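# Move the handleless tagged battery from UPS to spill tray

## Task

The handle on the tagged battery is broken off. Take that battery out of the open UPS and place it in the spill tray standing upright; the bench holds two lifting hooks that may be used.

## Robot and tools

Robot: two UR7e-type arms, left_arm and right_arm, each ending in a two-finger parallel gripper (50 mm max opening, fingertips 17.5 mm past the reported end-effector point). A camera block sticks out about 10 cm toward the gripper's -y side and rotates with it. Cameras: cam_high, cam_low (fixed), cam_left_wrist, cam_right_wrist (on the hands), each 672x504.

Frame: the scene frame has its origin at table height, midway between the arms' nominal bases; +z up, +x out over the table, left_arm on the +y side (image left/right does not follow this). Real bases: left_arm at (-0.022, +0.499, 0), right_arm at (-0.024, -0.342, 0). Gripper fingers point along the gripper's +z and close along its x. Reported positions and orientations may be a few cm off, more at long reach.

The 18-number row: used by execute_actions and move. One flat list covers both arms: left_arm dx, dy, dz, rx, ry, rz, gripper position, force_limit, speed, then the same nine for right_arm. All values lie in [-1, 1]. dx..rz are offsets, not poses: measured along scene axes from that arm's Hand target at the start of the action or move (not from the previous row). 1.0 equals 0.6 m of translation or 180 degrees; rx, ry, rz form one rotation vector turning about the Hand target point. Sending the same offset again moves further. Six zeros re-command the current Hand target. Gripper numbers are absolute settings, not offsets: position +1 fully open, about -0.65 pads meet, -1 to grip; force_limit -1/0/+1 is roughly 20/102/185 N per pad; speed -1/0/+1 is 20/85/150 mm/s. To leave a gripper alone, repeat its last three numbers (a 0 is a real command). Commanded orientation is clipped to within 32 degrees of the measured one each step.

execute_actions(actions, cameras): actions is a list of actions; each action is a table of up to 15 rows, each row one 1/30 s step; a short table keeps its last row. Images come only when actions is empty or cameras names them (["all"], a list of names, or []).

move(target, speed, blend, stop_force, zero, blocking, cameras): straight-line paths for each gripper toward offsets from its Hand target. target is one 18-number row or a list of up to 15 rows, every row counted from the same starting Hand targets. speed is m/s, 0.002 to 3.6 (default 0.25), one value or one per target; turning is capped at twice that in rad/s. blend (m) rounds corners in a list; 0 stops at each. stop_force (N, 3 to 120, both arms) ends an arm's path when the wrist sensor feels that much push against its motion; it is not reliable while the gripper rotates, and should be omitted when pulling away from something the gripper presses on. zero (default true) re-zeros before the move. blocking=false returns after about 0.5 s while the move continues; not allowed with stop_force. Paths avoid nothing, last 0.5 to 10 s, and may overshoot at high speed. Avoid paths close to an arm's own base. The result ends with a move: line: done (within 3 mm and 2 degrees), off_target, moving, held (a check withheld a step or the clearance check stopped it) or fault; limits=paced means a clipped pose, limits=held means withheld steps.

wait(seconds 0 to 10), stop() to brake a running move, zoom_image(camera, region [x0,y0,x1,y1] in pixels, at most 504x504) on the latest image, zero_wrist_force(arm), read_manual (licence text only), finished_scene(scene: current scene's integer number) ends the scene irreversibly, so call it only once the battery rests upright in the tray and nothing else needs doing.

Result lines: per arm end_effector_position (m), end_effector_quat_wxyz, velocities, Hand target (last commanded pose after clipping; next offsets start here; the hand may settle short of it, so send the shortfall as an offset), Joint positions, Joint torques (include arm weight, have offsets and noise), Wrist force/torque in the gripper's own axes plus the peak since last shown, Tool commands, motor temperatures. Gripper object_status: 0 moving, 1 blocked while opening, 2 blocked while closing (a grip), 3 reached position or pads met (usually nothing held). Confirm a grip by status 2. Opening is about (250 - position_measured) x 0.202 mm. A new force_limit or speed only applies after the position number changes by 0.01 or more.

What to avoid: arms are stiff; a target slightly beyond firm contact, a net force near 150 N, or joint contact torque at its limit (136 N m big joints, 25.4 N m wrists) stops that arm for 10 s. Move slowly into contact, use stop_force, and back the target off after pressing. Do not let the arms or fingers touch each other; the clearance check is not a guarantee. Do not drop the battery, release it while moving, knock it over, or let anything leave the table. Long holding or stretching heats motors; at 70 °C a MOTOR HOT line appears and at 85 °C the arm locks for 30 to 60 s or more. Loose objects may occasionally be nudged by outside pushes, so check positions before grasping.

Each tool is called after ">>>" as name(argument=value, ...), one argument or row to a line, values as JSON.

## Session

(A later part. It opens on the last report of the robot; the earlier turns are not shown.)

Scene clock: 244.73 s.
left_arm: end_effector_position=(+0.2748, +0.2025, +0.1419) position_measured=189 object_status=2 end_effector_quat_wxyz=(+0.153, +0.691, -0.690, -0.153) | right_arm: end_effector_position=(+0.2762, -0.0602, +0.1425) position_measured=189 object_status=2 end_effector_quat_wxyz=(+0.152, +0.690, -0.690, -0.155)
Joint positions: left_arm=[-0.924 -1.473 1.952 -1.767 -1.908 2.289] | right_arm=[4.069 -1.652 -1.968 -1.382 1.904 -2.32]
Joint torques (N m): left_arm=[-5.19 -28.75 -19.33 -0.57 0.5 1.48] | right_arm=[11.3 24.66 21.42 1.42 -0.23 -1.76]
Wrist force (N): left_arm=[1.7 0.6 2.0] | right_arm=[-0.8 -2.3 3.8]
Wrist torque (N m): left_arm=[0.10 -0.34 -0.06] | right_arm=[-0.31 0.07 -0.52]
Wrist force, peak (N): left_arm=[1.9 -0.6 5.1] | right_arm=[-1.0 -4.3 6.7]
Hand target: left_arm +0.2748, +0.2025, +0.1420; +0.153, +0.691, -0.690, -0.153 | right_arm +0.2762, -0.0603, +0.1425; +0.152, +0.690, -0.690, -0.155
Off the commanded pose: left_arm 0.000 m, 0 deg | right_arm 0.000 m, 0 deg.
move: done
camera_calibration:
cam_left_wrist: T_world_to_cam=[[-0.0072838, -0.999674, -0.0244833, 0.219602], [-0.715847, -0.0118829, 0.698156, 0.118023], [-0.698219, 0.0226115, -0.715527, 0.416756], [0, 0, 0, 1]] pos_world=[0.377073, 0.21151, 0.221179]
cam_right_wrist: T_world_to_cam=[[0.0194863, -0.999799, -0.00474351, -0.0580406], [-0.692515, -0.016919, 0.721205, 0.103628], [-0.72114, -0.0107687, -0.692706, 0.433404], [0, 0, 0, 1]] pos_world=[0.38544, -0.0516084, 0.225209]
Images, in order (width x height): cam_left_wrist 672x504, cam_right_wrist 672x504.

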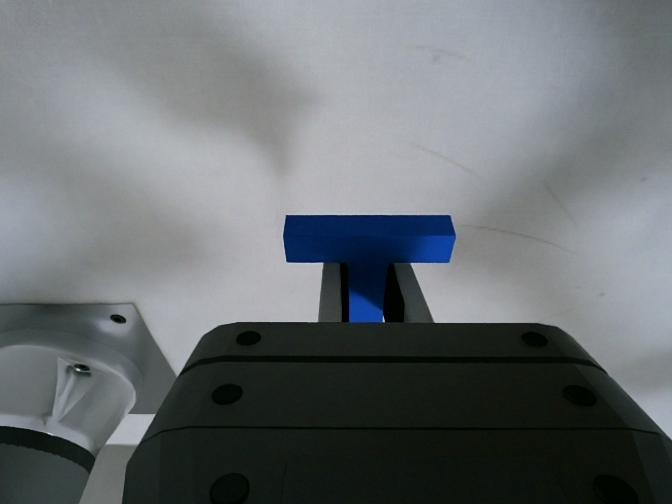

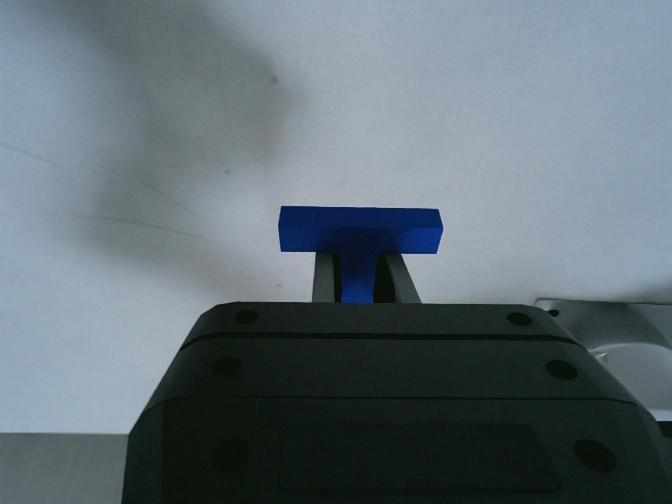

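>>> move(
  target=[
    [0.1,-0.02,0.15,0,-0.2,0,-1,-0.2,-0.5,0.1,0.02,0.15,0,-0.2,0,-1,-0.2,-0.5],
    [0.3337,-0.0625,0.205,0,-0.5,0,-1,-0.2,-0.5,0.3313,0.0838,0.2042,0,-0.5,0,-1,-0.2,-0.5],
  ],
  blend=[0.04,0],
  speed=0.6,
  cameras=["all"],
)

>>> zoom_image(
  camera="cam_left_wrist",
  region=[240, 100, 440, 260],
)

>>> zoom_image(
  camera="cam_right_wrist",
  region=[240, 100, 440, 260],
)

>>> zoom_image(
  camera="cam_high",
  region=[330, 130, 470, 270],
)

Scene clock: 264.60 s.
left_arm: end_effector_position=(+0.4750, +0.1651, +0.2649) position_measured=189 object_status=2 end_effector_quat_wxyz=(-0.380, +0.597, -0.596, +0.380) end_effector_velocity=(+0.000, -0.001, +0.000) end_effector_angular_velocity=(-0.004, -0.002, +0.000) | right_arm: end_effector_position=(+0.4749, -0.0101, +0.2649) position_measured=189 object_status=2 end_effector_quat_wxyz=(-0.380, +0.598, -0.596, +0.378)
Joint positions: left_arm=[-1.249 -1.481 2.24 -2.956 -0.549 2.273] | right_arm=[4.415 -1.66 -2.243 -0.167 0.559 -2.293]
Joint velocities: left_arm=[-0.001 0.001 0 -0.005 0.001 -0.001] | right_arm=[within noise]
Joint torques (N m): left_arm=[-6.65 -23.27 -26.3 -5.54 3.02 1.08] | right_arm=[-1.77 22.03 25.91 6.08 -3.86 -0.6]
Wrist force (N): left_arm=[2.7 4.4 0.0] | right_arm=[-0.5 1.2 -0.4]
Wrist torque (N m): left_arm=[0.12 -0.57 0.04] | right_arm=[0.17 0.27 -0.15]
Wrist force, peak (N): left_arm=[3.1 4.6 1.1] | right_arm=[-0.9 -3.1 5.2]
Hand target: left_arm +0.4750, +0.1650, +0.2650; -0.380, +0.597, -0.596, +0.380 | right_arm +0.4749, -0.0100, +0.2650; -0.380, +0.598, -0.596, +0.378
Off the commanded pose: left_arm 0.000 m, 0 deg | right_arm 0.000 m, 0 deg.
move: done
camera_calibration:
cam_left_wrist: T_world_to_cam=[[0.0248339, -0.999664, -0.00736048, 0.166927], [-0.698302, -0.0120777, -0.715701, 0.541222], [0.715372, 0.0229135, -0.698368, -0.0306554], [0, 0, 0, 1]] pos_world=[0.395721, 0.17411, 0.367173]
cam_right_wrist: T_world_to_cam=[[0.0045434, -0.999796, 0.0196999, -0.0105594], [-0.721502, -0.0169179, -0.692206, 0.541926], [0.692398, -0.0110685, -0.721431, -0.00165179], [0, 0, 0, 1]] pos_world=[0.392192, -0.00140728, 0.374141]

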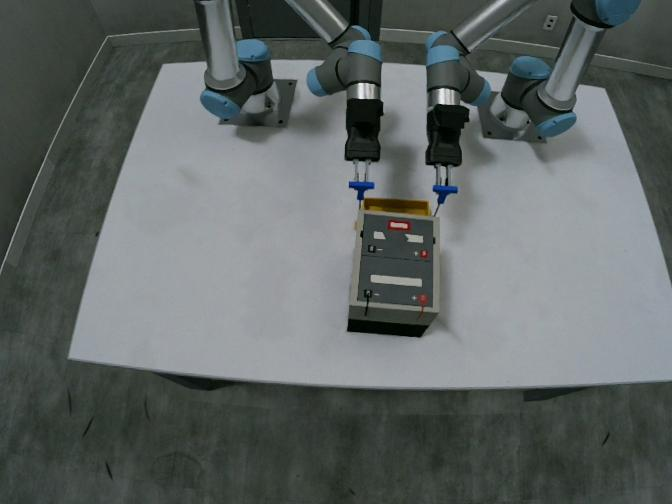

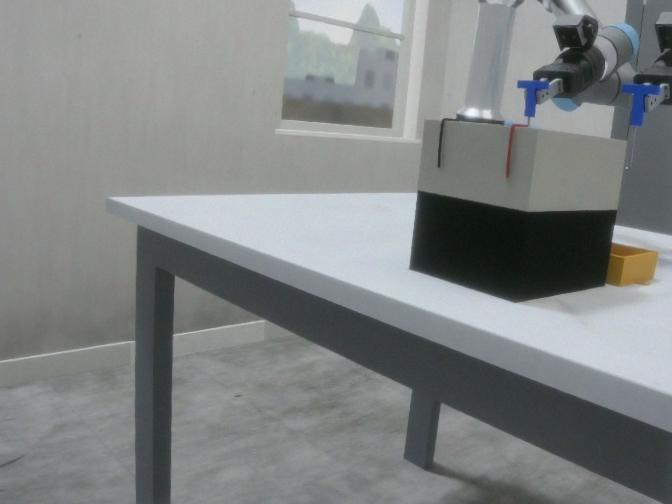

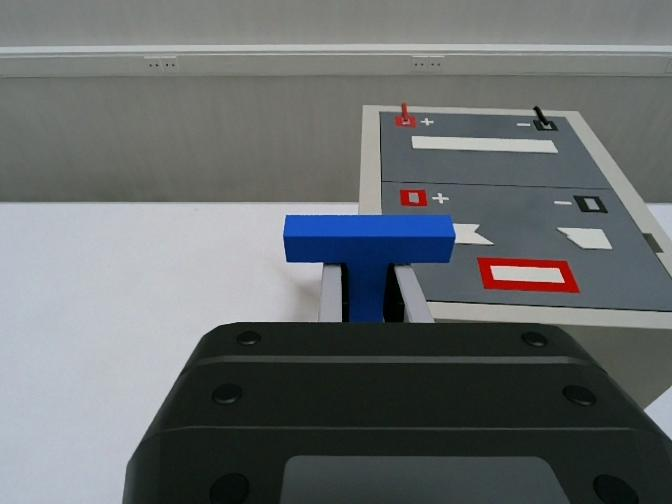

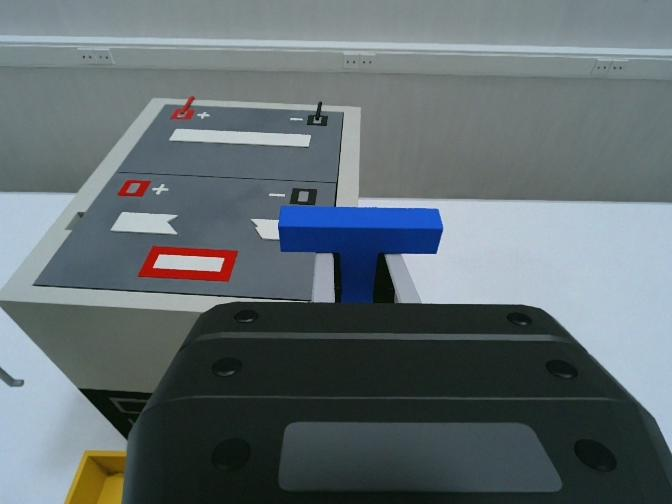

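Scaled by 2.520.

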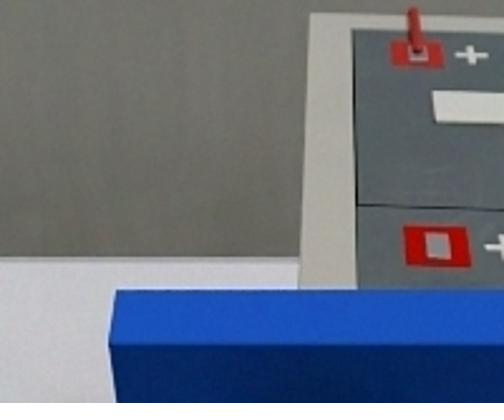

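Scaled by 2.520.

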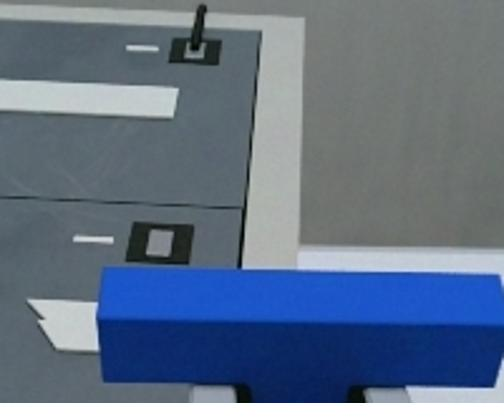

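Scaled by 3.600.

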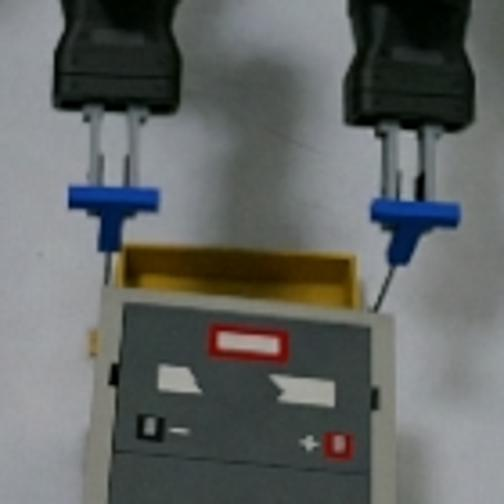

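>>> move(
  target=[
    [0,0.02,0.125,0,0,-0.03,-1,-0.2,-0.5,0,0,0,0,0,0,-1,-0.2,-0.5],
    [0.1717,0.09,0.125,0,0,-0.45,-1,-0.2,-0.5,0,0,0,0,0,0,-1,-0.2,-0.5],
    [0.1717,0.0075,0.0875,0,0,-0.5,-1,-0.2,-0.5,0,0,0,0,0,0,-1,-0.2,-0.5],
  ],
  blend=[0.03,0.03,0],
  speed=[0.4,0.5,0.2],
  cameras=["all"],
)

>>> zoom_image(
  camera="cam_right_wrist",
  region=[0, 100, 200, 260],
)

>>> zoom_image(
  camera="cam_high",
  region=[380, 180, 480, 260],
)

Scene clock: 278.97 s.
left_arm: end_effector_position=(+0.5780, +0.1695, +0.3175) position_measured=189 object_status=2 end_effector_quat_wxyz=(+0.000, -0.001, +0.843, -0.537) | right_arm: end_effector_position=(+0.4749, -0.0100, +0.2650) position_measured=189 object_status=2 end_effector_quat_wxyz=(-0.380, +0.598, -0.596, +0.378)
Joint positions: left_arm=[-0.403 -1.16 1.657 -2.739 -2.571 3.955] | right_arm=[4.415 -1.66 -2.243 -0.166 0.559 -2.294]
Joint torques (N m): left_arm=[6.47 -47.16 -13.44 -4.91 -1.07 -0.61] | right_arm=[12.68 17.95 29.79 1.19 -4.13 1.79]
Wrist force (N): left_arm=[2.6 4.5 0.1] | right_arm=[-0.4 1.6 -0.4]
Wrist torque (N m): left_arm=[0.14 -0.55 0.05] | right_arm=[0.21 0.25 -0.15]
Wrist force, peak (N): left_arm=[3.8 8.2 1.8] | right_arm=[-0.6 1.6 -0.5]
Hand target: left_arm +0.5780, +0.1695, +0.3175; +0.000, -0.001, +0.843, -0.537 | right_arm +0.4749, -0.0100, +0.2650; -0.380, +0.598, -0.596, +0.378
Off the commanded pose: left_arm 0.000 m, 0 deg | right_arm 0.000 m, 0 deg.
move: done
camera_calibration:
cam_left_wrist: T_world_to_cam=[[-0.999669, -0.0246939, -0.00721528, 0.596087], [-0.0120807, 0.698203, -0.715798, 0.133868], [0.0227136, -0.715474, -0.69827, 0.457774], [0, 0, 0, 1]] pos_world=[0.587109, 0.248779, 0.419773]
cam_right_wrist: T_world_to_cam=[[0.00460346, -0.9998, 0.0194867, -0.0104057], [-0.721304, -0.0168167, -0.692414, 0.541924], [0.692603, -0.0108683, -0.721237, -0.00166189], [0, 0, 0, 1]] pos_world=[0.392091, -0.0013083, 0.37424]

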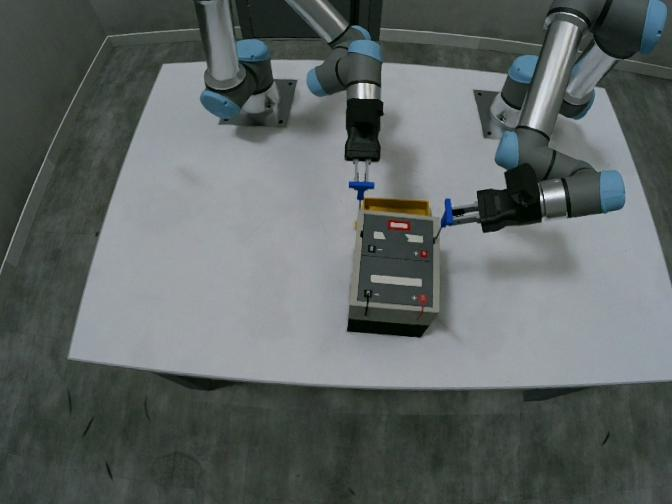

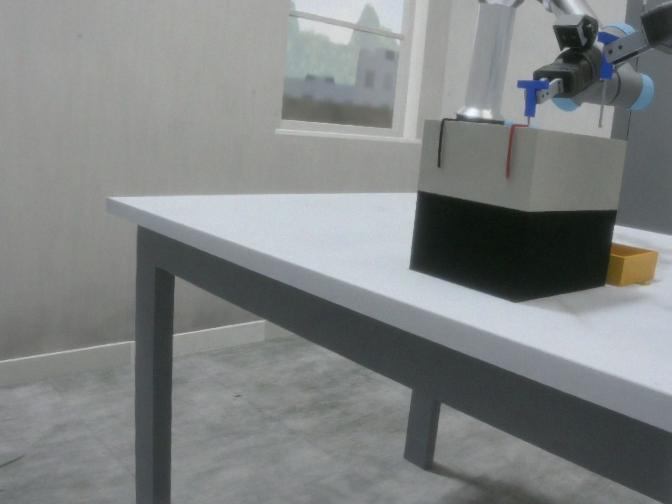

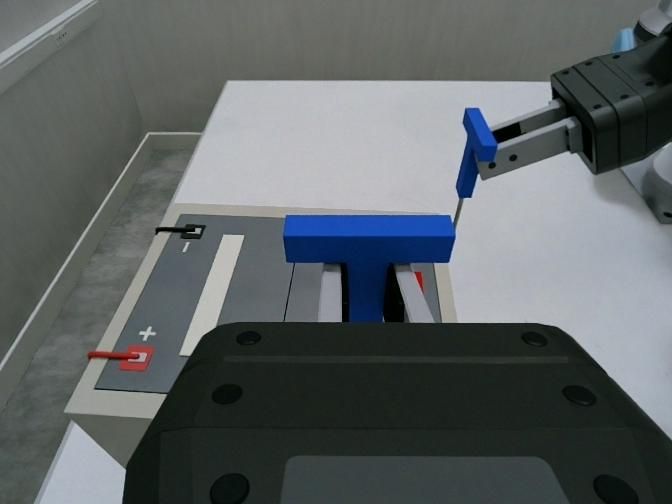

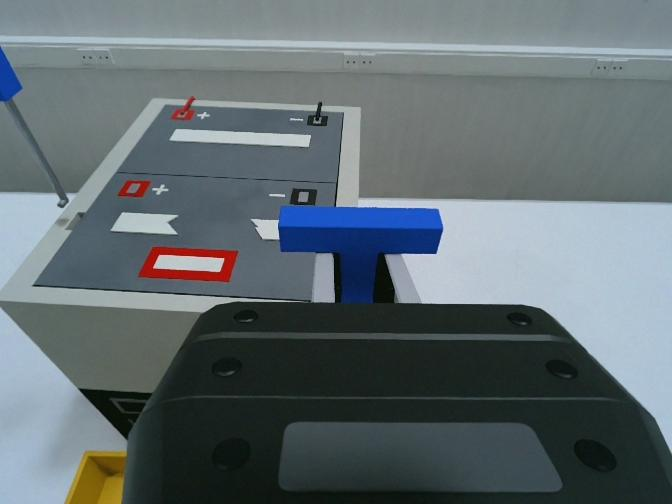

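Scaled by 2.520.

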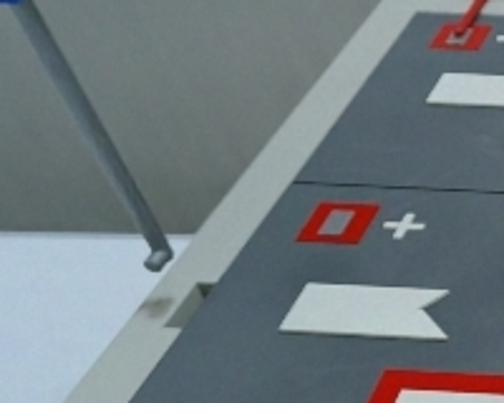

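Scaled by 5.040.

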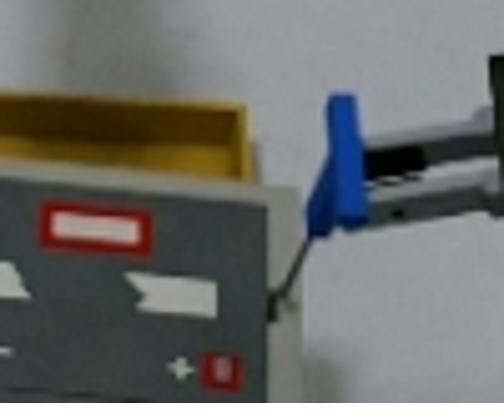

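>>> zoom_image(
  camera="cam_right_wrist",
  region=[40, 180, 110, 240],
)

Scaled by 7.200.

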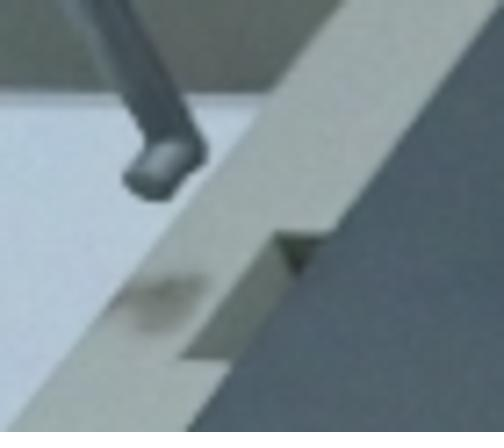

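>>> move(
  target=[0.0018,-0.0013,-0.006,0,0,-0.0117,-1,-0.2,-0.5,0,0,0,0,0,0,-1,-0.2,-0.5],
  speed=0.05,
)

>>> move(
  target=[0,0,-0.1257,0,0,0,-1,-0.2,-0.5,0,0,0,0,0,0,-1,-0.2,-0.5],
  speed=0.025,
  stop_force=6,
  cameras=["cam_right_wrist","cam_high"],
)

>>> zoom_image(
  camera="cam_right_wrist",
  region=[0, 100, 200, 260],
)

Scene clock: 297.93 s.
left_arm: end_effector_position=(+0.5792, +0.1687, +0.3138) position_measured=189 object_status=2 end_effector_quat_wxyz=(-0.010, +0.014, +0.843, -0.537) end_effector_velocity=(+0.001, +0.000, +0.001) end_effector_angular_velocity=(+0.001, -0.001, +0.004) | right_arm: end_effector_position=(+0.4749, -0.0100, +0.2650) position_measured=189 object_status=2 end_effector_quat_wxyz=(-0.380, +0.598, -0.596, +0.378)
Joint positions: left_arm=[-0.398 -1.146 1.635 -2.677 -2.596 4.017] | right_arm=[4.415 -1.66 -2.243 -0.166 0.559 -2.294]
Joint velocities: left_arm=[0 -0.001 0 -0.004 0.003 -0.005] | right_arm=[within noise]
Joint torques (N m): left_arm=[2.85 -52.62 -15.05 -5.24 -0.22 -1.65] | right_arm=[12.45 28.44 28.83 1.16 -4.02 1.82]
Wrist force (N): left_arm=[2.6 4.3 0.0] | right_arm=[-0.3 1.3 -0.7]
Wrist torque (N m): left_arm=[0.11 -0.56 0.03] | right_arm=[0.17 0.23 -0.15]
Wrist force, peak (N): left_arm=[2.7 4.8 0.1] | right_arm=[-0.6 1.5 -0.6]
Hand target: left_arm +0.5791, +0.1687, +0.3139; -0.010, +0.014, +0.843, -0.537 | right_arm +0.4749, -0.0100, +0.2650; -0.380, +0.598, -0.596, +0.378
Off the commanded pose: left_arm 0.000 m, 0 deg | right_arm 0.000 m, 0 deg.
move: done

Scene clock: 300.93 s.
left_arm: end_effector_position=(+0.5791, +0.1687, +0.2684) position_measured=189 object_status=2 end_effector_quat_wxyz=(-0.010, +0.015, +0.843, -0.537) | right_arm: end_effector_position=(+0.4749, -0.0100, +0.2650) position_measured=189 object_status=2 end_effector_quat_wxyz=(-0.380, +0.598, -0.596, +0.378)
Joint positions: left_arm=[-0.398 -1.091 1.685 -2.782 -2.596 4.017] | right_arm=[4.415 -1.66 -2.243 -0.166 0.559 -2.294]
Joint torques (N m): left_arm=[-6.19 -50.62 -30.13 -4.68 -0.62 0.9] | right_arm=[12.61 32.65 29.27 1.08 -3.87 1.75]
Wrist force (N): left_arm=[3.5 -0.1 -2.3] | right_arm=[-0.3 1.4 -0.1]
Wrist torque (N m): left_arm=[0.26 -0.55 -0.03] | right_arm=[0.19 0.23 -0.15]
Wrist force, peak (N): left_arm=[3.3 -14.2 -9.3] | right_arm=[-0.5 1.7 -0.6]
Hand target: left_arm +0.5791, +0.1687, +0.2684; -0.010, +0.015, +0.843, -0.537 (not the last commanded pose) | right_arm +0.4749, -0.0100, +0.2650; -0.380, +0.598, -0.596, +0.378
Off the commanded pose: left_arm 0.030 m, 0 deg | right_arm 0.000 m, 0 deg.
move: contact (left_arm)
camera_calibration:
cam_right_wrist: T_world_to_cam=[[0.00460346, -0.9998, 0.0194867, -0.0104057], [-0.721304, -0.0168167, -0.692414, 0.541924], [0.692603, -0.0108683, -0.721237, -0.00166189], [0, 0, 0, 1]] pos_world=[0.392091, -0.0013083, 0.37424]
Images, in order (width x height): cam_high 672x504, cam_right_wrist 672x504.

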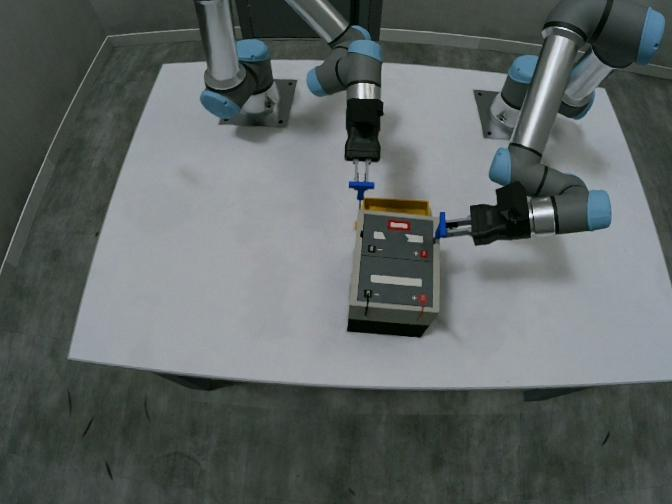

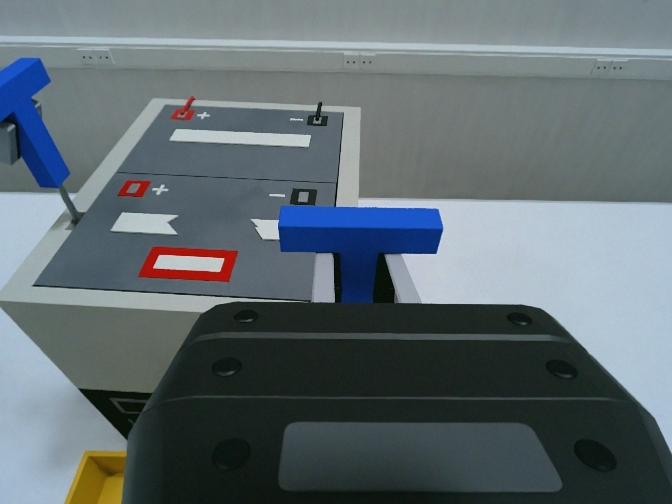

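Scaled by 2.520.

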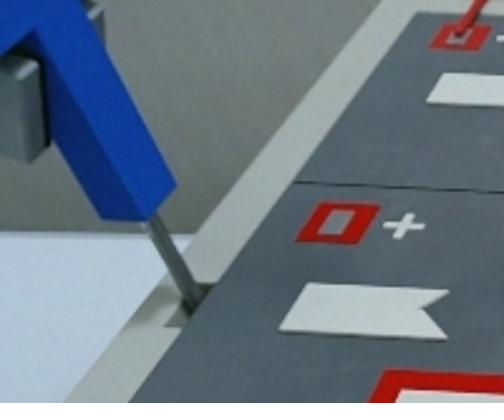

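>>> move(
  target=[
    [0,0,0.0025,0,0,0,-1,-0.2,-0.5,0,0,0,0,0,0,-1,-0.2,-0.5],
    [-0.012,-0.0018,0.0025,0,0,0.125,-1,-0.2,-0.5,0,0,0,0,0,0,-1,-0.2,-0.5],
  ],
  speed=[0.02,0.15],
)

>>> move(
  target=[-0.0107,-0.0057,0,0,0,0.125,-1,-0.2,-0.5,0,0,0,0,0,0,-1,-0.2,-0.5],
  speed=0.12,
  cameras=["cam_right_wrist"],
)

Scene clock: 309.70 s.
left_arm: end_effector_position=(+0.5718, +0.1676, +0.2699) position_measured=189 object_status=2 end_effector_quat_wxyz=(+0.095, -0.150, +0.830, -0.529) | right_arm: end_effector_position=(+0.4749, -0.0100, +0.2650) position_measured=189 object_status=2 end_effector_quat_wxyz=(-0.380, +0.598, -0.596, +0.378)
Joint positions: left_arm=[-0.496 -1.184 1.911 -3.305 -2.23 3.51] | right_arm=[4.415 -1.66 -2.243 -0.166 0.559 -2.294]
Joint torques (N m): left_arm=[8.66 -28.32 -31.5 -2.43 -0.41 0.48] | right_arm=[11.34 32.18 29.27 1.02 -3.61 1.96]
Wrist force (N): left_arm=[2.7 4.4 -0.1] | right_arm=[-0.5 1.4 -0.4]
Wrist torque (N m): left_arm=[0.13 -0.56 -0.17] | right_arm=[0.19 0.27 -0.15]
Wrist force, peak (N): left_arm=[3.3 4.6 -0.2] | right_arm=[-0.7 1.6 -0.5]
Hand target: left_arm +0.5719, +0.1677, +0.2699; +0.095, -0.150, +0.830, -0.529 | right_arm +0.4749, -0.0100, +0.2650; -0.380, +0.598, -0.596, +0.378
Off the commanded pose: left_arm 0.000 m, 0 deg | right_arm 0.000 m, 0 deg.
move: done

Scene clock: 311.80 s.
left_arm: end_effector_position=(+0.5654, +0.1642, +0.2699) position_measured=189 object_status=2 end_effector_quat_wxyz=(+0.196, -0.309, +0.785, -0.500) | right_arm: end_effector_position=(+0.4749, -0.0100, +0.2650) position_measured=189 object_status=2 end_effector_quat_wxyz=(-0.380, +0.598, -0.596, +0.378)
Joint positions: left_arm=[-0.685 -1.282 2.079 -3.497 -1.717 3.209] | right_arm=[4.415 -1.66 -2.243 -0.166 0.559 -2.294]
Joint torques (N m): left_arm=[6.76 -23 -30 -2.06 0.95 0.95] | right_arm=[11.28 32.33 29.14 1.1 -3.8 1.71]
Wrist force (N): left_arm=[2.7 4.5 0.3] | right_arm=[-0.6 1.3 -0.4]
Wrist torque (N m): left_arm=[0.12 -0.56 -0.15] | right_arm=[0.18 0.28 -0.15]
Wrist force, peak (N): left_arm=[3.0 4.8 -0.1] | right_arm=[-0.7 1.5 -0.6]
Hand target: left_arm +0.5655, +0.1642, +0.2699; +0.196, -0.309, +0.785, -0.500 | right_arm +0.4749, -0.0100, +0.2650; -0.380, +0.598, -0.596, +0.378
Off the commanded pose: left_arm 0.000 m, 0 deg | right_arm 0.000 m, 0 deg.
move: done
camera_calibration:
cam_right_wrist: T_world_to_cam=[[0.00460346, -0.9998, 0.0194867, -0.0104057], [-0.721304, -0.0168167, -0.692414, 0.541924], [0.692603, -0.0108683, -0.721237, -0.00166189], [0, 0, 0, 1]] pos_world=[0.392091, -0.0013083, 0.37424]
Images, in order (width x height): cam_right_wrist 672x504.

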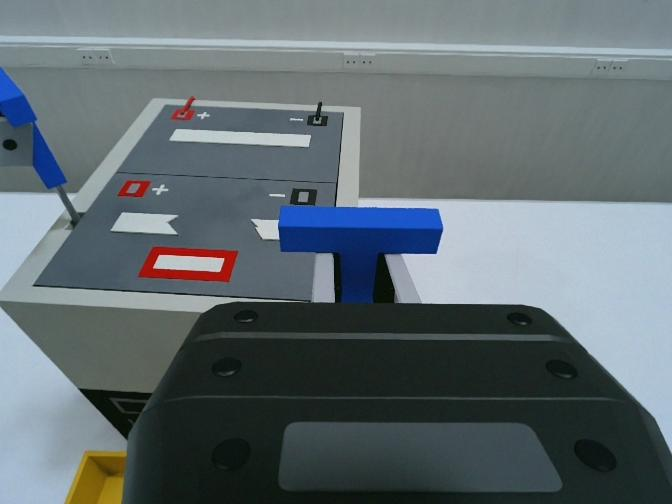

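>>> move(
  target=[
    [-0.0077,-0.009,0,0,0,0.125,-1,-0.2,-0.5,0,0,0,0,0,0,-1,-0.2,-0.5],
    [-0.0113,-0.0198,0,0,0,0.25,-1,-0.2,-0.5,0,0,0,0,0,0,-1,-0.2,-0.5],
  ],
  speed=0.12,
  cameras=["all"],
)

>>> zoom_image(
  camera="cam_left_wrist",
  region=[420, 150, 640, 320],
)

>>> zoom_image(
  camera="cam_right_wrist",
  region=[0, 100, 200, 260],
)

Scene clock: 318.47 s.
left_arm: end_effector_position=(+0.5587, +0.1522, +0.2699) position_measured=189 object_status=2 end_effector_quat_wxyz=(-0.373, +0.586, -0.607, +0.387) | right_arm: end_effector_position=(+0.4749, -0.0100, +0.2650) position_measured=189 object_status=2 end_effector_quat_wxyz=(-0.380, +0.598, -0.596, +0.378)
Joint positions: left_arm=[-1.078 -1.303 2.054 -3.166 -0.69 2.54] | right_arm=[4.415 -1.66 -2.243 -0.166 0.559 -2.294]
Joint torques (N m): left_arm=[8.22 -42.34 -9.11 -4.61 1.28 -0.01] | right_arm=[10.69 32.53 29.06 1.13 -3.44 1.76]
Wrist force (N): left_arm=[1.7 4.9 0.1] | right_arm=[-0.4 1.3 -0.4]
Wrist torque (N m): left_arm=[0.10 -0.62 -0.08] | right_arm=[0.16 0.25 -0.15]
Wrist force, peak (N): left_arm=[2.9 4.8 0.0] | right_arm=[-0.6 1.6 -0.4]
Hand target: left_arm +0.5587, +0.1524, +0.2699; -0.373, +0.586, -0.607, +0.387 | right_arm +0.4749, -0.0100, +0.2650; -0.380, +0.598, -0.596, +0.378
Off the commanded pose: left_arm 0.000 m, 0 deg | right_arm 0.000 m, 0 deg.
move: done
camera_calibration:
cam_left_wrist: T_world_to_cam=[[-0.0124286, -0.999897, -0.00720357, 0.172818], [-0.698219, 0.0138353, -0.715751, 0.599137], [0.715777, -0.00386612, -0.698319, -0.0829199], [0, 0, 0, 1]] pos_world=[0.479828, 0.16419, 0.372173]
cam_right_wrist: T_world_to_cam=[[0.00460346, -0.9998, 0.0194867, -0.0104057], [-0.721304, -0.0168167, -0.692414, 0.541924], [0.692603, -0.0108683, -0.721237, -0.00166189], [0, 0, 0, 1]] pos_world=[0.392091, -0.0013083, 0.37424]

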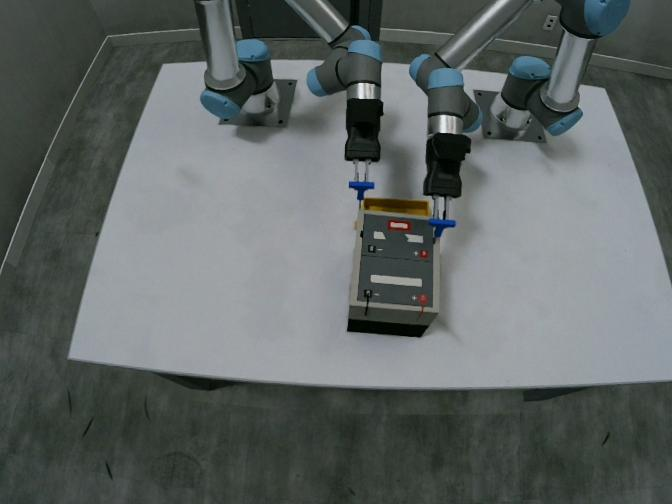

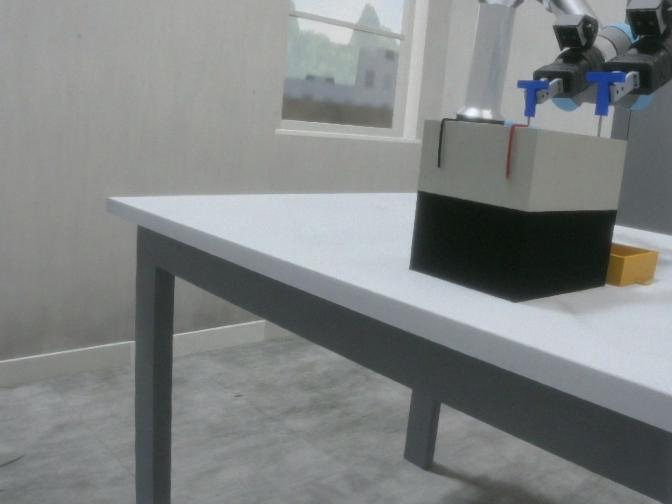

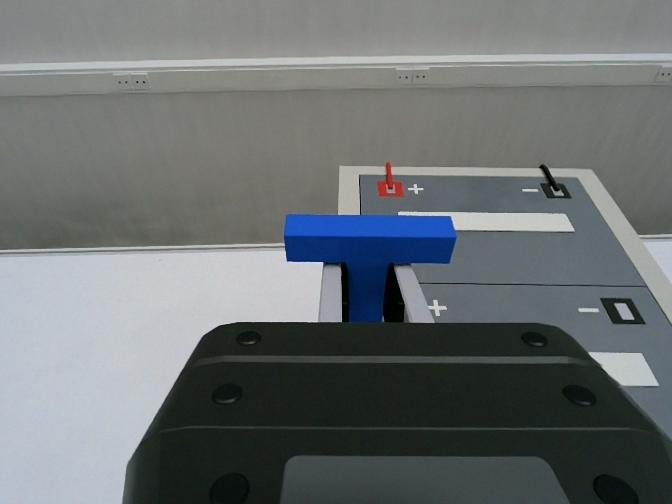

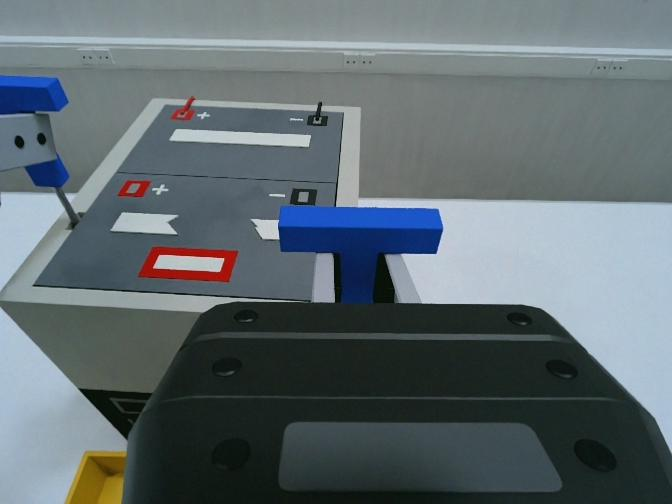

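Scaled by 2.291.

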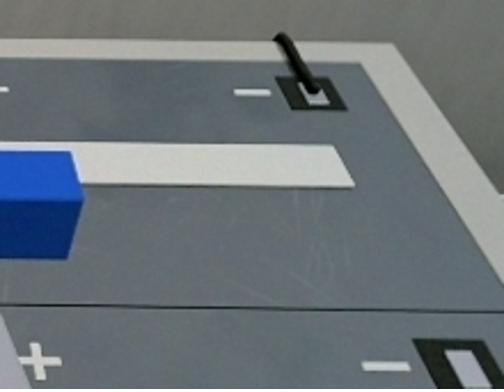

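Scaled by 2.520.

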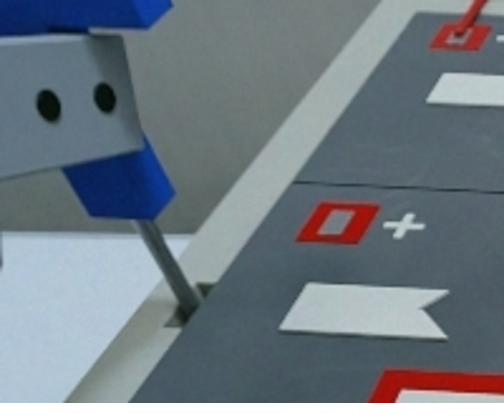

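>>> move(
  target=[
    [0,0,0,0,0,0,-1,-0.2,-0.5,0,-0.0167,0.108,0,0,0.03,-1,-0.2,-0.5],
    [0,0,0,0,0,0,-1,-0.2,-0.5,0.16,-0.0833,0.108,0,0,0.45,-1,-0.2,-0.5],
    [0,0,0,0,0,0,-1,-0.2,-0.5,0.1598,-0.0213,0.0783,0,0,0.4883,-1,-0.2,-0.5],
  ],
  blend=[0.03,0.03,0],
  speed=[0.4,0.5,0.15],
  cameras=["cam_high","cam_low","cam_left_wrist"],
)

>>> zoom_image(
  camera="cam_high",
  region=[335, 205, 390, 255],
)

>>> zoom_image(
  camera="cam_low",
  region=[440, 60, 640, 180],
)

Scene clock: 330.70 s.
left_arm: end_effector_position=(+0.5587, +0.1524, +0.2699) position_measured=189 object_status=2 end_effector_quat_wxyz=(-0.373, +0.586, -0.607, +0.387) | right_arm: end_effector_position=(+0.5708, -0.0227, +0.3120) position_measured=189 object_status=2 end_effector_quat_wxyz=(-0.536, +0.844, -0.014, +0.008)
Joint positions: left_arm=[-1.078 -1.303 2.054 -3.166 -0.69 2.54] | right_arm=[3.567 -1.963 -1.705 -0.349 2.556 -3.926]
Joint torques (N m): left_arm=[8.39 -40.29 -9.31 -5.32 1.14 1.26] | right_arm=[-14.09 46.63 13.86 6.55 -0.87 1.59]
Wrist force (N): left_arm=[2.0 4.5 0.0] | right_arm=[-0.6 1.1 -0.2]
Wrist torque (N m): left_arm=[0.13 -0.62 -0.07] | right_arm=[0.13 0.30 -0.14]
Wrist force, peak (N): left_arm=[2.4 5.0 -0.1] | right_arm=[-1.8 6.1 1.4]
Hand target: left_arm +0.5587, +0.1524, +0.2699; -0.373, +0.586, -0.607, +0.387 | right_arm +0.5708, -0.0228, +0.3120; -0.536, +0.844, -0.014, +0.008
Off the commanded pose: left_arm 0.000 m, 0 deg | right_arm 0.000 m, 0 deg.
move: done
camera_calibration:
cam_left_wrist: T_world_to_cam=[[-0.0121459, -0.9999, -0.00720426, 0.172783], [-0.698225, 0.0136384, -0.715749, 0.59917], [0.715776, -0.00366322, -0.698321, -0.0829514], [0, 0, 0, 1]] pos_world=[0.479828, 0.16429, 0.372173]
Images, in order (width x height): cam_high 672x504, cam_low 672x504, cam_left_wrist 672x504.

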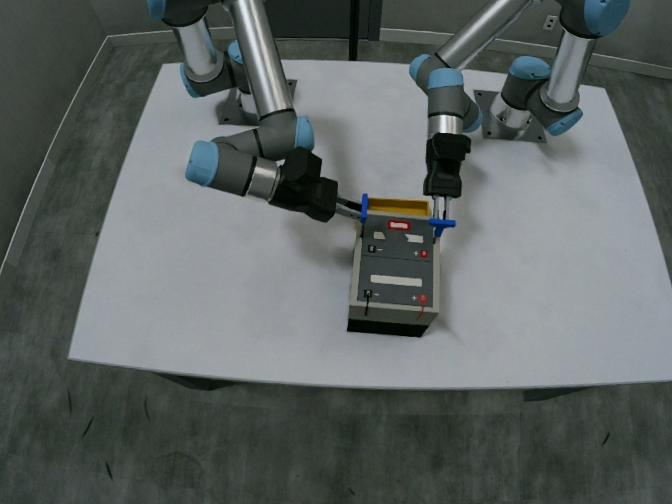

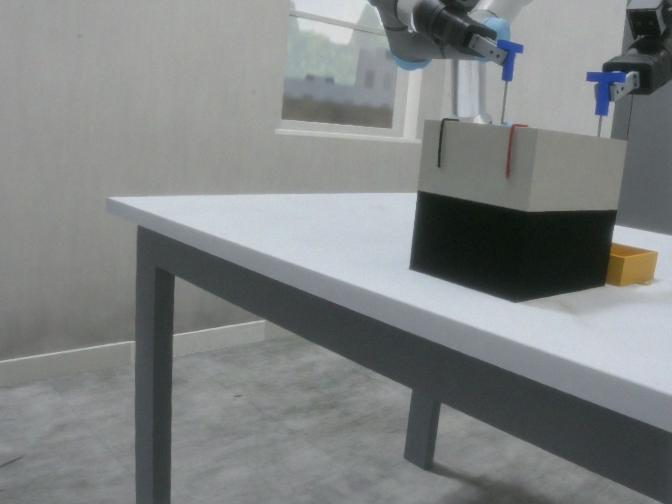

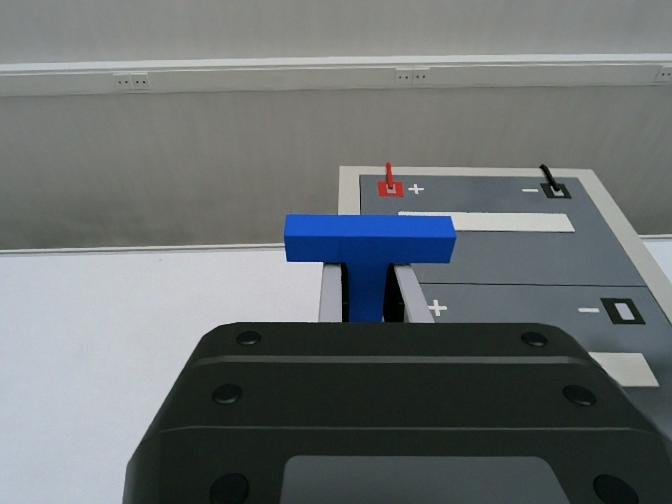

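Scaled by 9.164.

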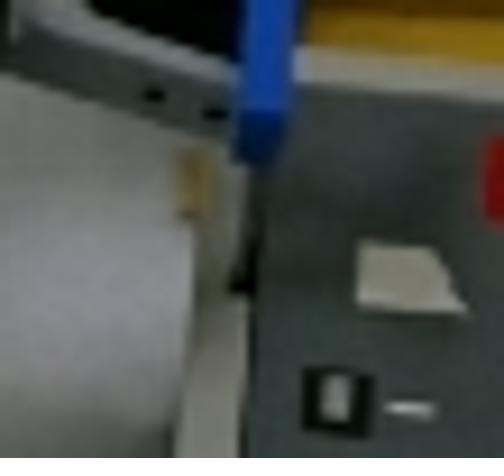

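Scaled by 2.520.

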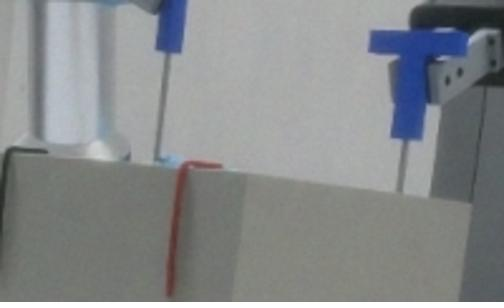

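>>> move(
  target=[0,0,0,0,0,0,-1,-0.2,-0.5,0,0,-0.0825,0,0,0,-1,-0.2,-0.5],
  speed=0.025,
  stop_force=5,
  cameras=["cam_high","cam_low"],
)

Scene clock: 336.87 s.
left_arm: end_effector_position=(+0.5587, +0.1524, +0.2699) position_measured=189 object_status=2 end_effector_quat_wxyz=(-0.373, +0.586, -0.607, +0.387) | right_arm: end_effector_position=(+0.5708, -0.0228, +0.2702) position_measured=189 object_status=2 end_effector_quat_wxyz=(-0.536, +0.844, -0.014, +0.008)
Joint positions: left_arm=[-1.078 -1.303 2.054 -3.166 -0.69 2.54] | right_arm=[3.567 -2.017 -1.75 -0.25 2.556 -3.926]
Joint torques (N m): left_arm=[8.16 -33.12 -9.52 -5.38 0.06 1.5] | right_arm=[-12.78 49.61 28.6 5.79 -1.53 -0.49]
Wrist force (N): left_arm=[1.9 4.3 -0.1] | right_arm=[-1.4 -3.6 -1.8]
Wrist torque (N m): left_arm=[0.12 -0.61 -0.08] | right_arm=[0.16 0.25 -0.09]
Wrist force, peak (N): left_arm=[2.3 4.8 0.2] | right_arm=[-1.0 -26.2 -11.4]
Hand target: left_arm +0.5587, +0.1524, +0.2699; -0.373, +0.586, -0.607, +0.387 | right_arm +0.5708, -0.0228, +0.2702; -0.536, +0.844, -0.014, +0.008 (not the last commanded pose)
Off the commanded pose: left_arm 0.000 m, 0 deg | right_arm 0.008 m, 0 deg.
move: contact (right_arm)
Images, in order (width x height): cam_high 672x504, cam_low 672x504.

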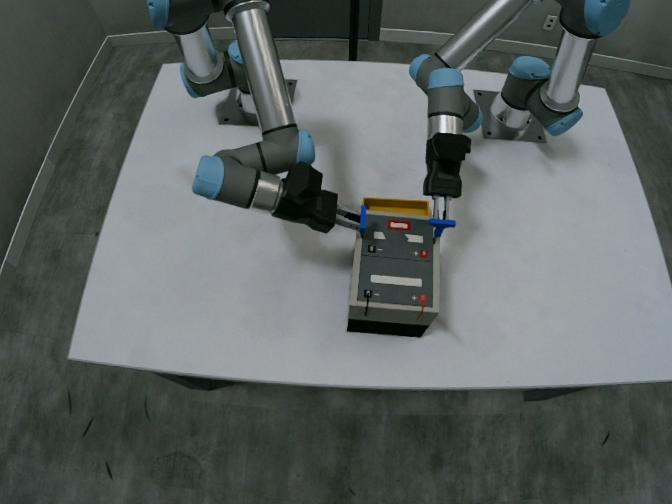

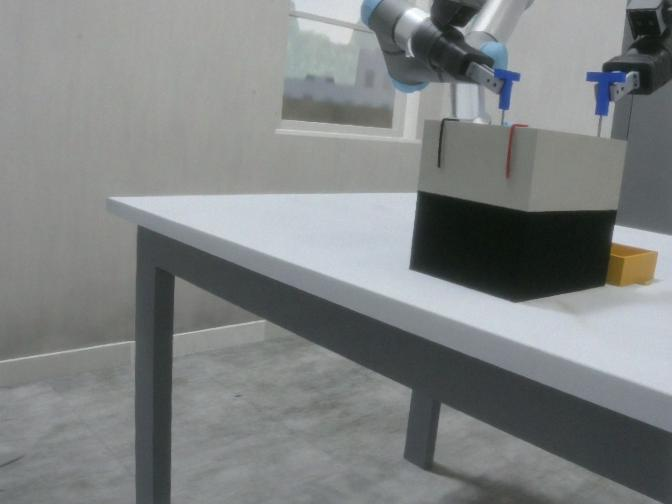

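>>> move(
  target=[
    [0,0,0,0,0,0,-1,-0.2,-0.5,0,0,0.0025,0,0,0,-1,-0.2,-0.5],
    [0,0,0,0,0,0,-1,-0.2,-0.5,-0.0122,0.0027,0.0025,0,0,-0.125,-1,-0.2,-0.5],
    [0,0,0,0,0,0,-1,-0.2,-0.5,-0.0223,0.0093,0.0025,0,0,-0.25,-1,-0.2,-0.5],
  ],
  speed=[0.02,0.15,0.15],
  blend=[0,0.001,0],
)

>>> move(
  target=[
    [0,0,0,0,0,0,-1,-0.2,-0.5,-0.0072,0.0097,0,0,0,-0.125,-1,-0.2,-0.5],
    [0,0,0,0,0,0,-1,-0.2,-0.5,-0.01,0.0209,0,0,0,-0.25,-1,-0.2,-0.5],
  ],
  speed=[0.15,0.15],
  blend=[0.001,0],
  cameras=["cam_high","cam_low","cam_right_wrist","cam_left_wrist"],
)

Scene clock: 344.70 s.
left_arm: end_effector_position=(+0.5587, +0.1524, +0.2699) position_measured=189 object_status=2 end_effector_quat_wxyz=(-0.373, +0.586, -0.607, +0.387) | right_arm: end_effector_position=(+0.5573, -0.0171, +0.2717) position_measured=189 object_status=2 end_effector_quat_wxyz=(-0.493, +0.774, -0.336, +0.213)
Joint positions: left_arm=[-1.078 -1.303 2.054 -3.166 -0.69 2.54] | right_arm=[3.885 -1.824 -2.122 0.366 1.631 -3.169]
Joint torques (N m): left_arm=[7.73 -24.94 -8.91 -5.33 0.14 1.46] | right_arm=[-14.79 17.55 29.04 1.13 -0.65 -1.11]
Wrist force (N): left_arm=[2.1 4.6 0.2] | right_arm=[-1.1 1.1 -0.2]
Wrist torque (N m): left_arm=[0.12 -0.62 -0.07] | right_arm=[0.20 0.22 -0.07]
Wrist force, peak (N): left_arm=[2.3 4.9 0.1] | right_arm=[-1.4 -4.0 -1.7]
Hand target: left_arm +0.5587, +0.1524, +0.2699; -0.373, +0.586, -0.607, +0.387 | right_arm +0.5574, -0.0172, +0.2717; -0.492, +0.774, -0.336, +0.213
Off the commanded pose: left_arm 0.000 m, 0 deg | right_arm 0.000 m, 0 deg.
move: done

Scene clock: 347.80 s.
left_arm: end_effector_position=(+0.5587, +0.1524, +0.2699) position_measured=189 object_status=2 end_effector_quat_wxyz=(-0.373, +0.586, -0.607, +0.387) | right_arm: end_effector_position=(+0.5514, -0.0045, +0.2717) position_measured=189 object_status=2 end_effector_quat_wxyz=(-0.373, +0.587, -0.606, +0.385)
Joint positions: left_arm=[-1.078 -1.303 2.054 -3.166 -0.69 2.54] | right_arm=[4.268 -1.815 -2.06 -0.069 0.631 -2.444]
Joint torques (N m): left_arm=[7.52 -23.93 -8.88 -5.4 0.03 1.39] | right_arm=[-15.42 40.7 10.56 5.17 -0.62 0.33]
Wrist force (N): left_arm=[2.0 4.4 -0.1] | right_arm=[-0.1 1.9 -0.9]
Wrist torque (N m): left_arm=[0.12 -0.63 -0.07] | right_arm=[0.26 0.19 -0.08]
Wrist force, peak (N): left_arm=[2.3 4.8 -0.2] | right_arm=[-1.1 2.3 0.4]
Hand target: left_arm +0.5587, +0.1524, +0.2699; -0.373, +0.586, -0.607, +0.387 | right_arm +0.5514, -0.0047, +0.2717; -0.373, +0.587, -0.606, +0.385
Off the commanded pose: left_arm 0.000 m, 0 deg | right_arm 0.000 m, 0 deg.
move: done
camera_calibration:
cam_left_wrist: T_world_to_cam=[[-0.0121459, -0.9999, -0.00720426, 0.172783], [-0.698225, 0.0136384, -0.715749, 0.59917], [0.715776, -0.00366322, -0.698321, -0.0829514], [0, 0, 0, 1]] pos_world=[0.479828, 0.16429, 0.372173]
cam_right_wrist: T_world_to_cam=[[-0.0318815, -0.9993, 0.019562, 0.0146127], [-0.721466, 0.00946361, -0.692385, 0.602031], [0.691715, -0.0361876, -0.721263, -0.0493724], [0, 0, 0, 1]] pos_world=[0.468962, 0.00711844, 0.380941]

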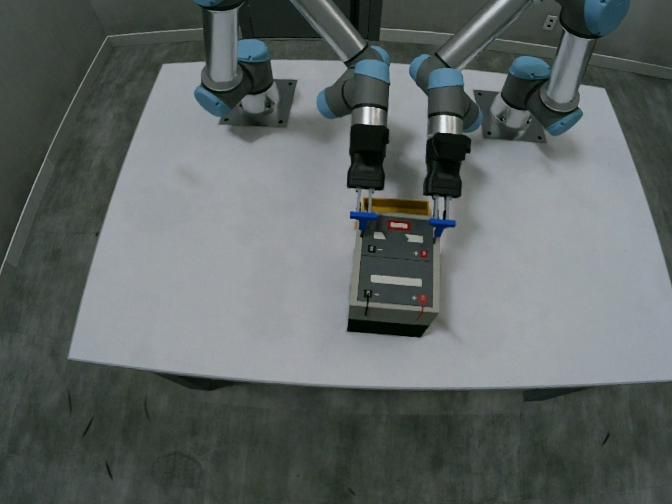

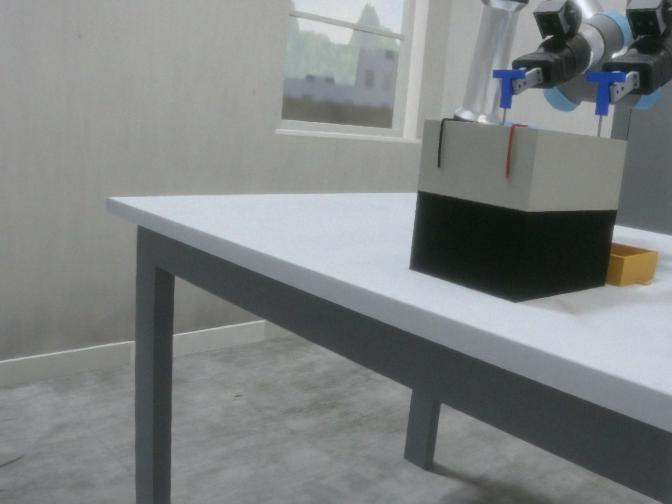

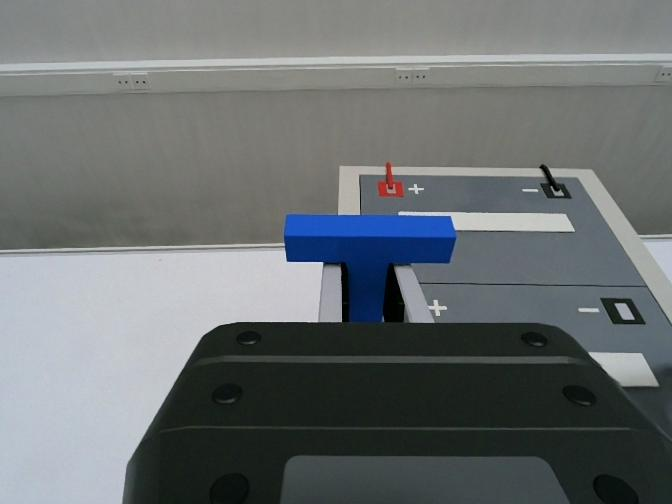

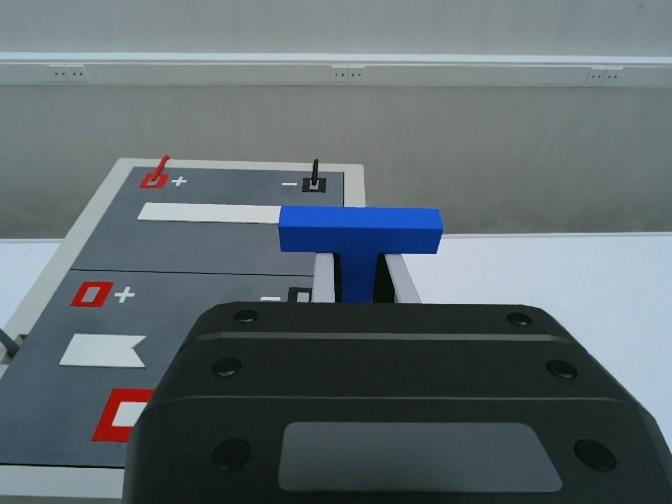

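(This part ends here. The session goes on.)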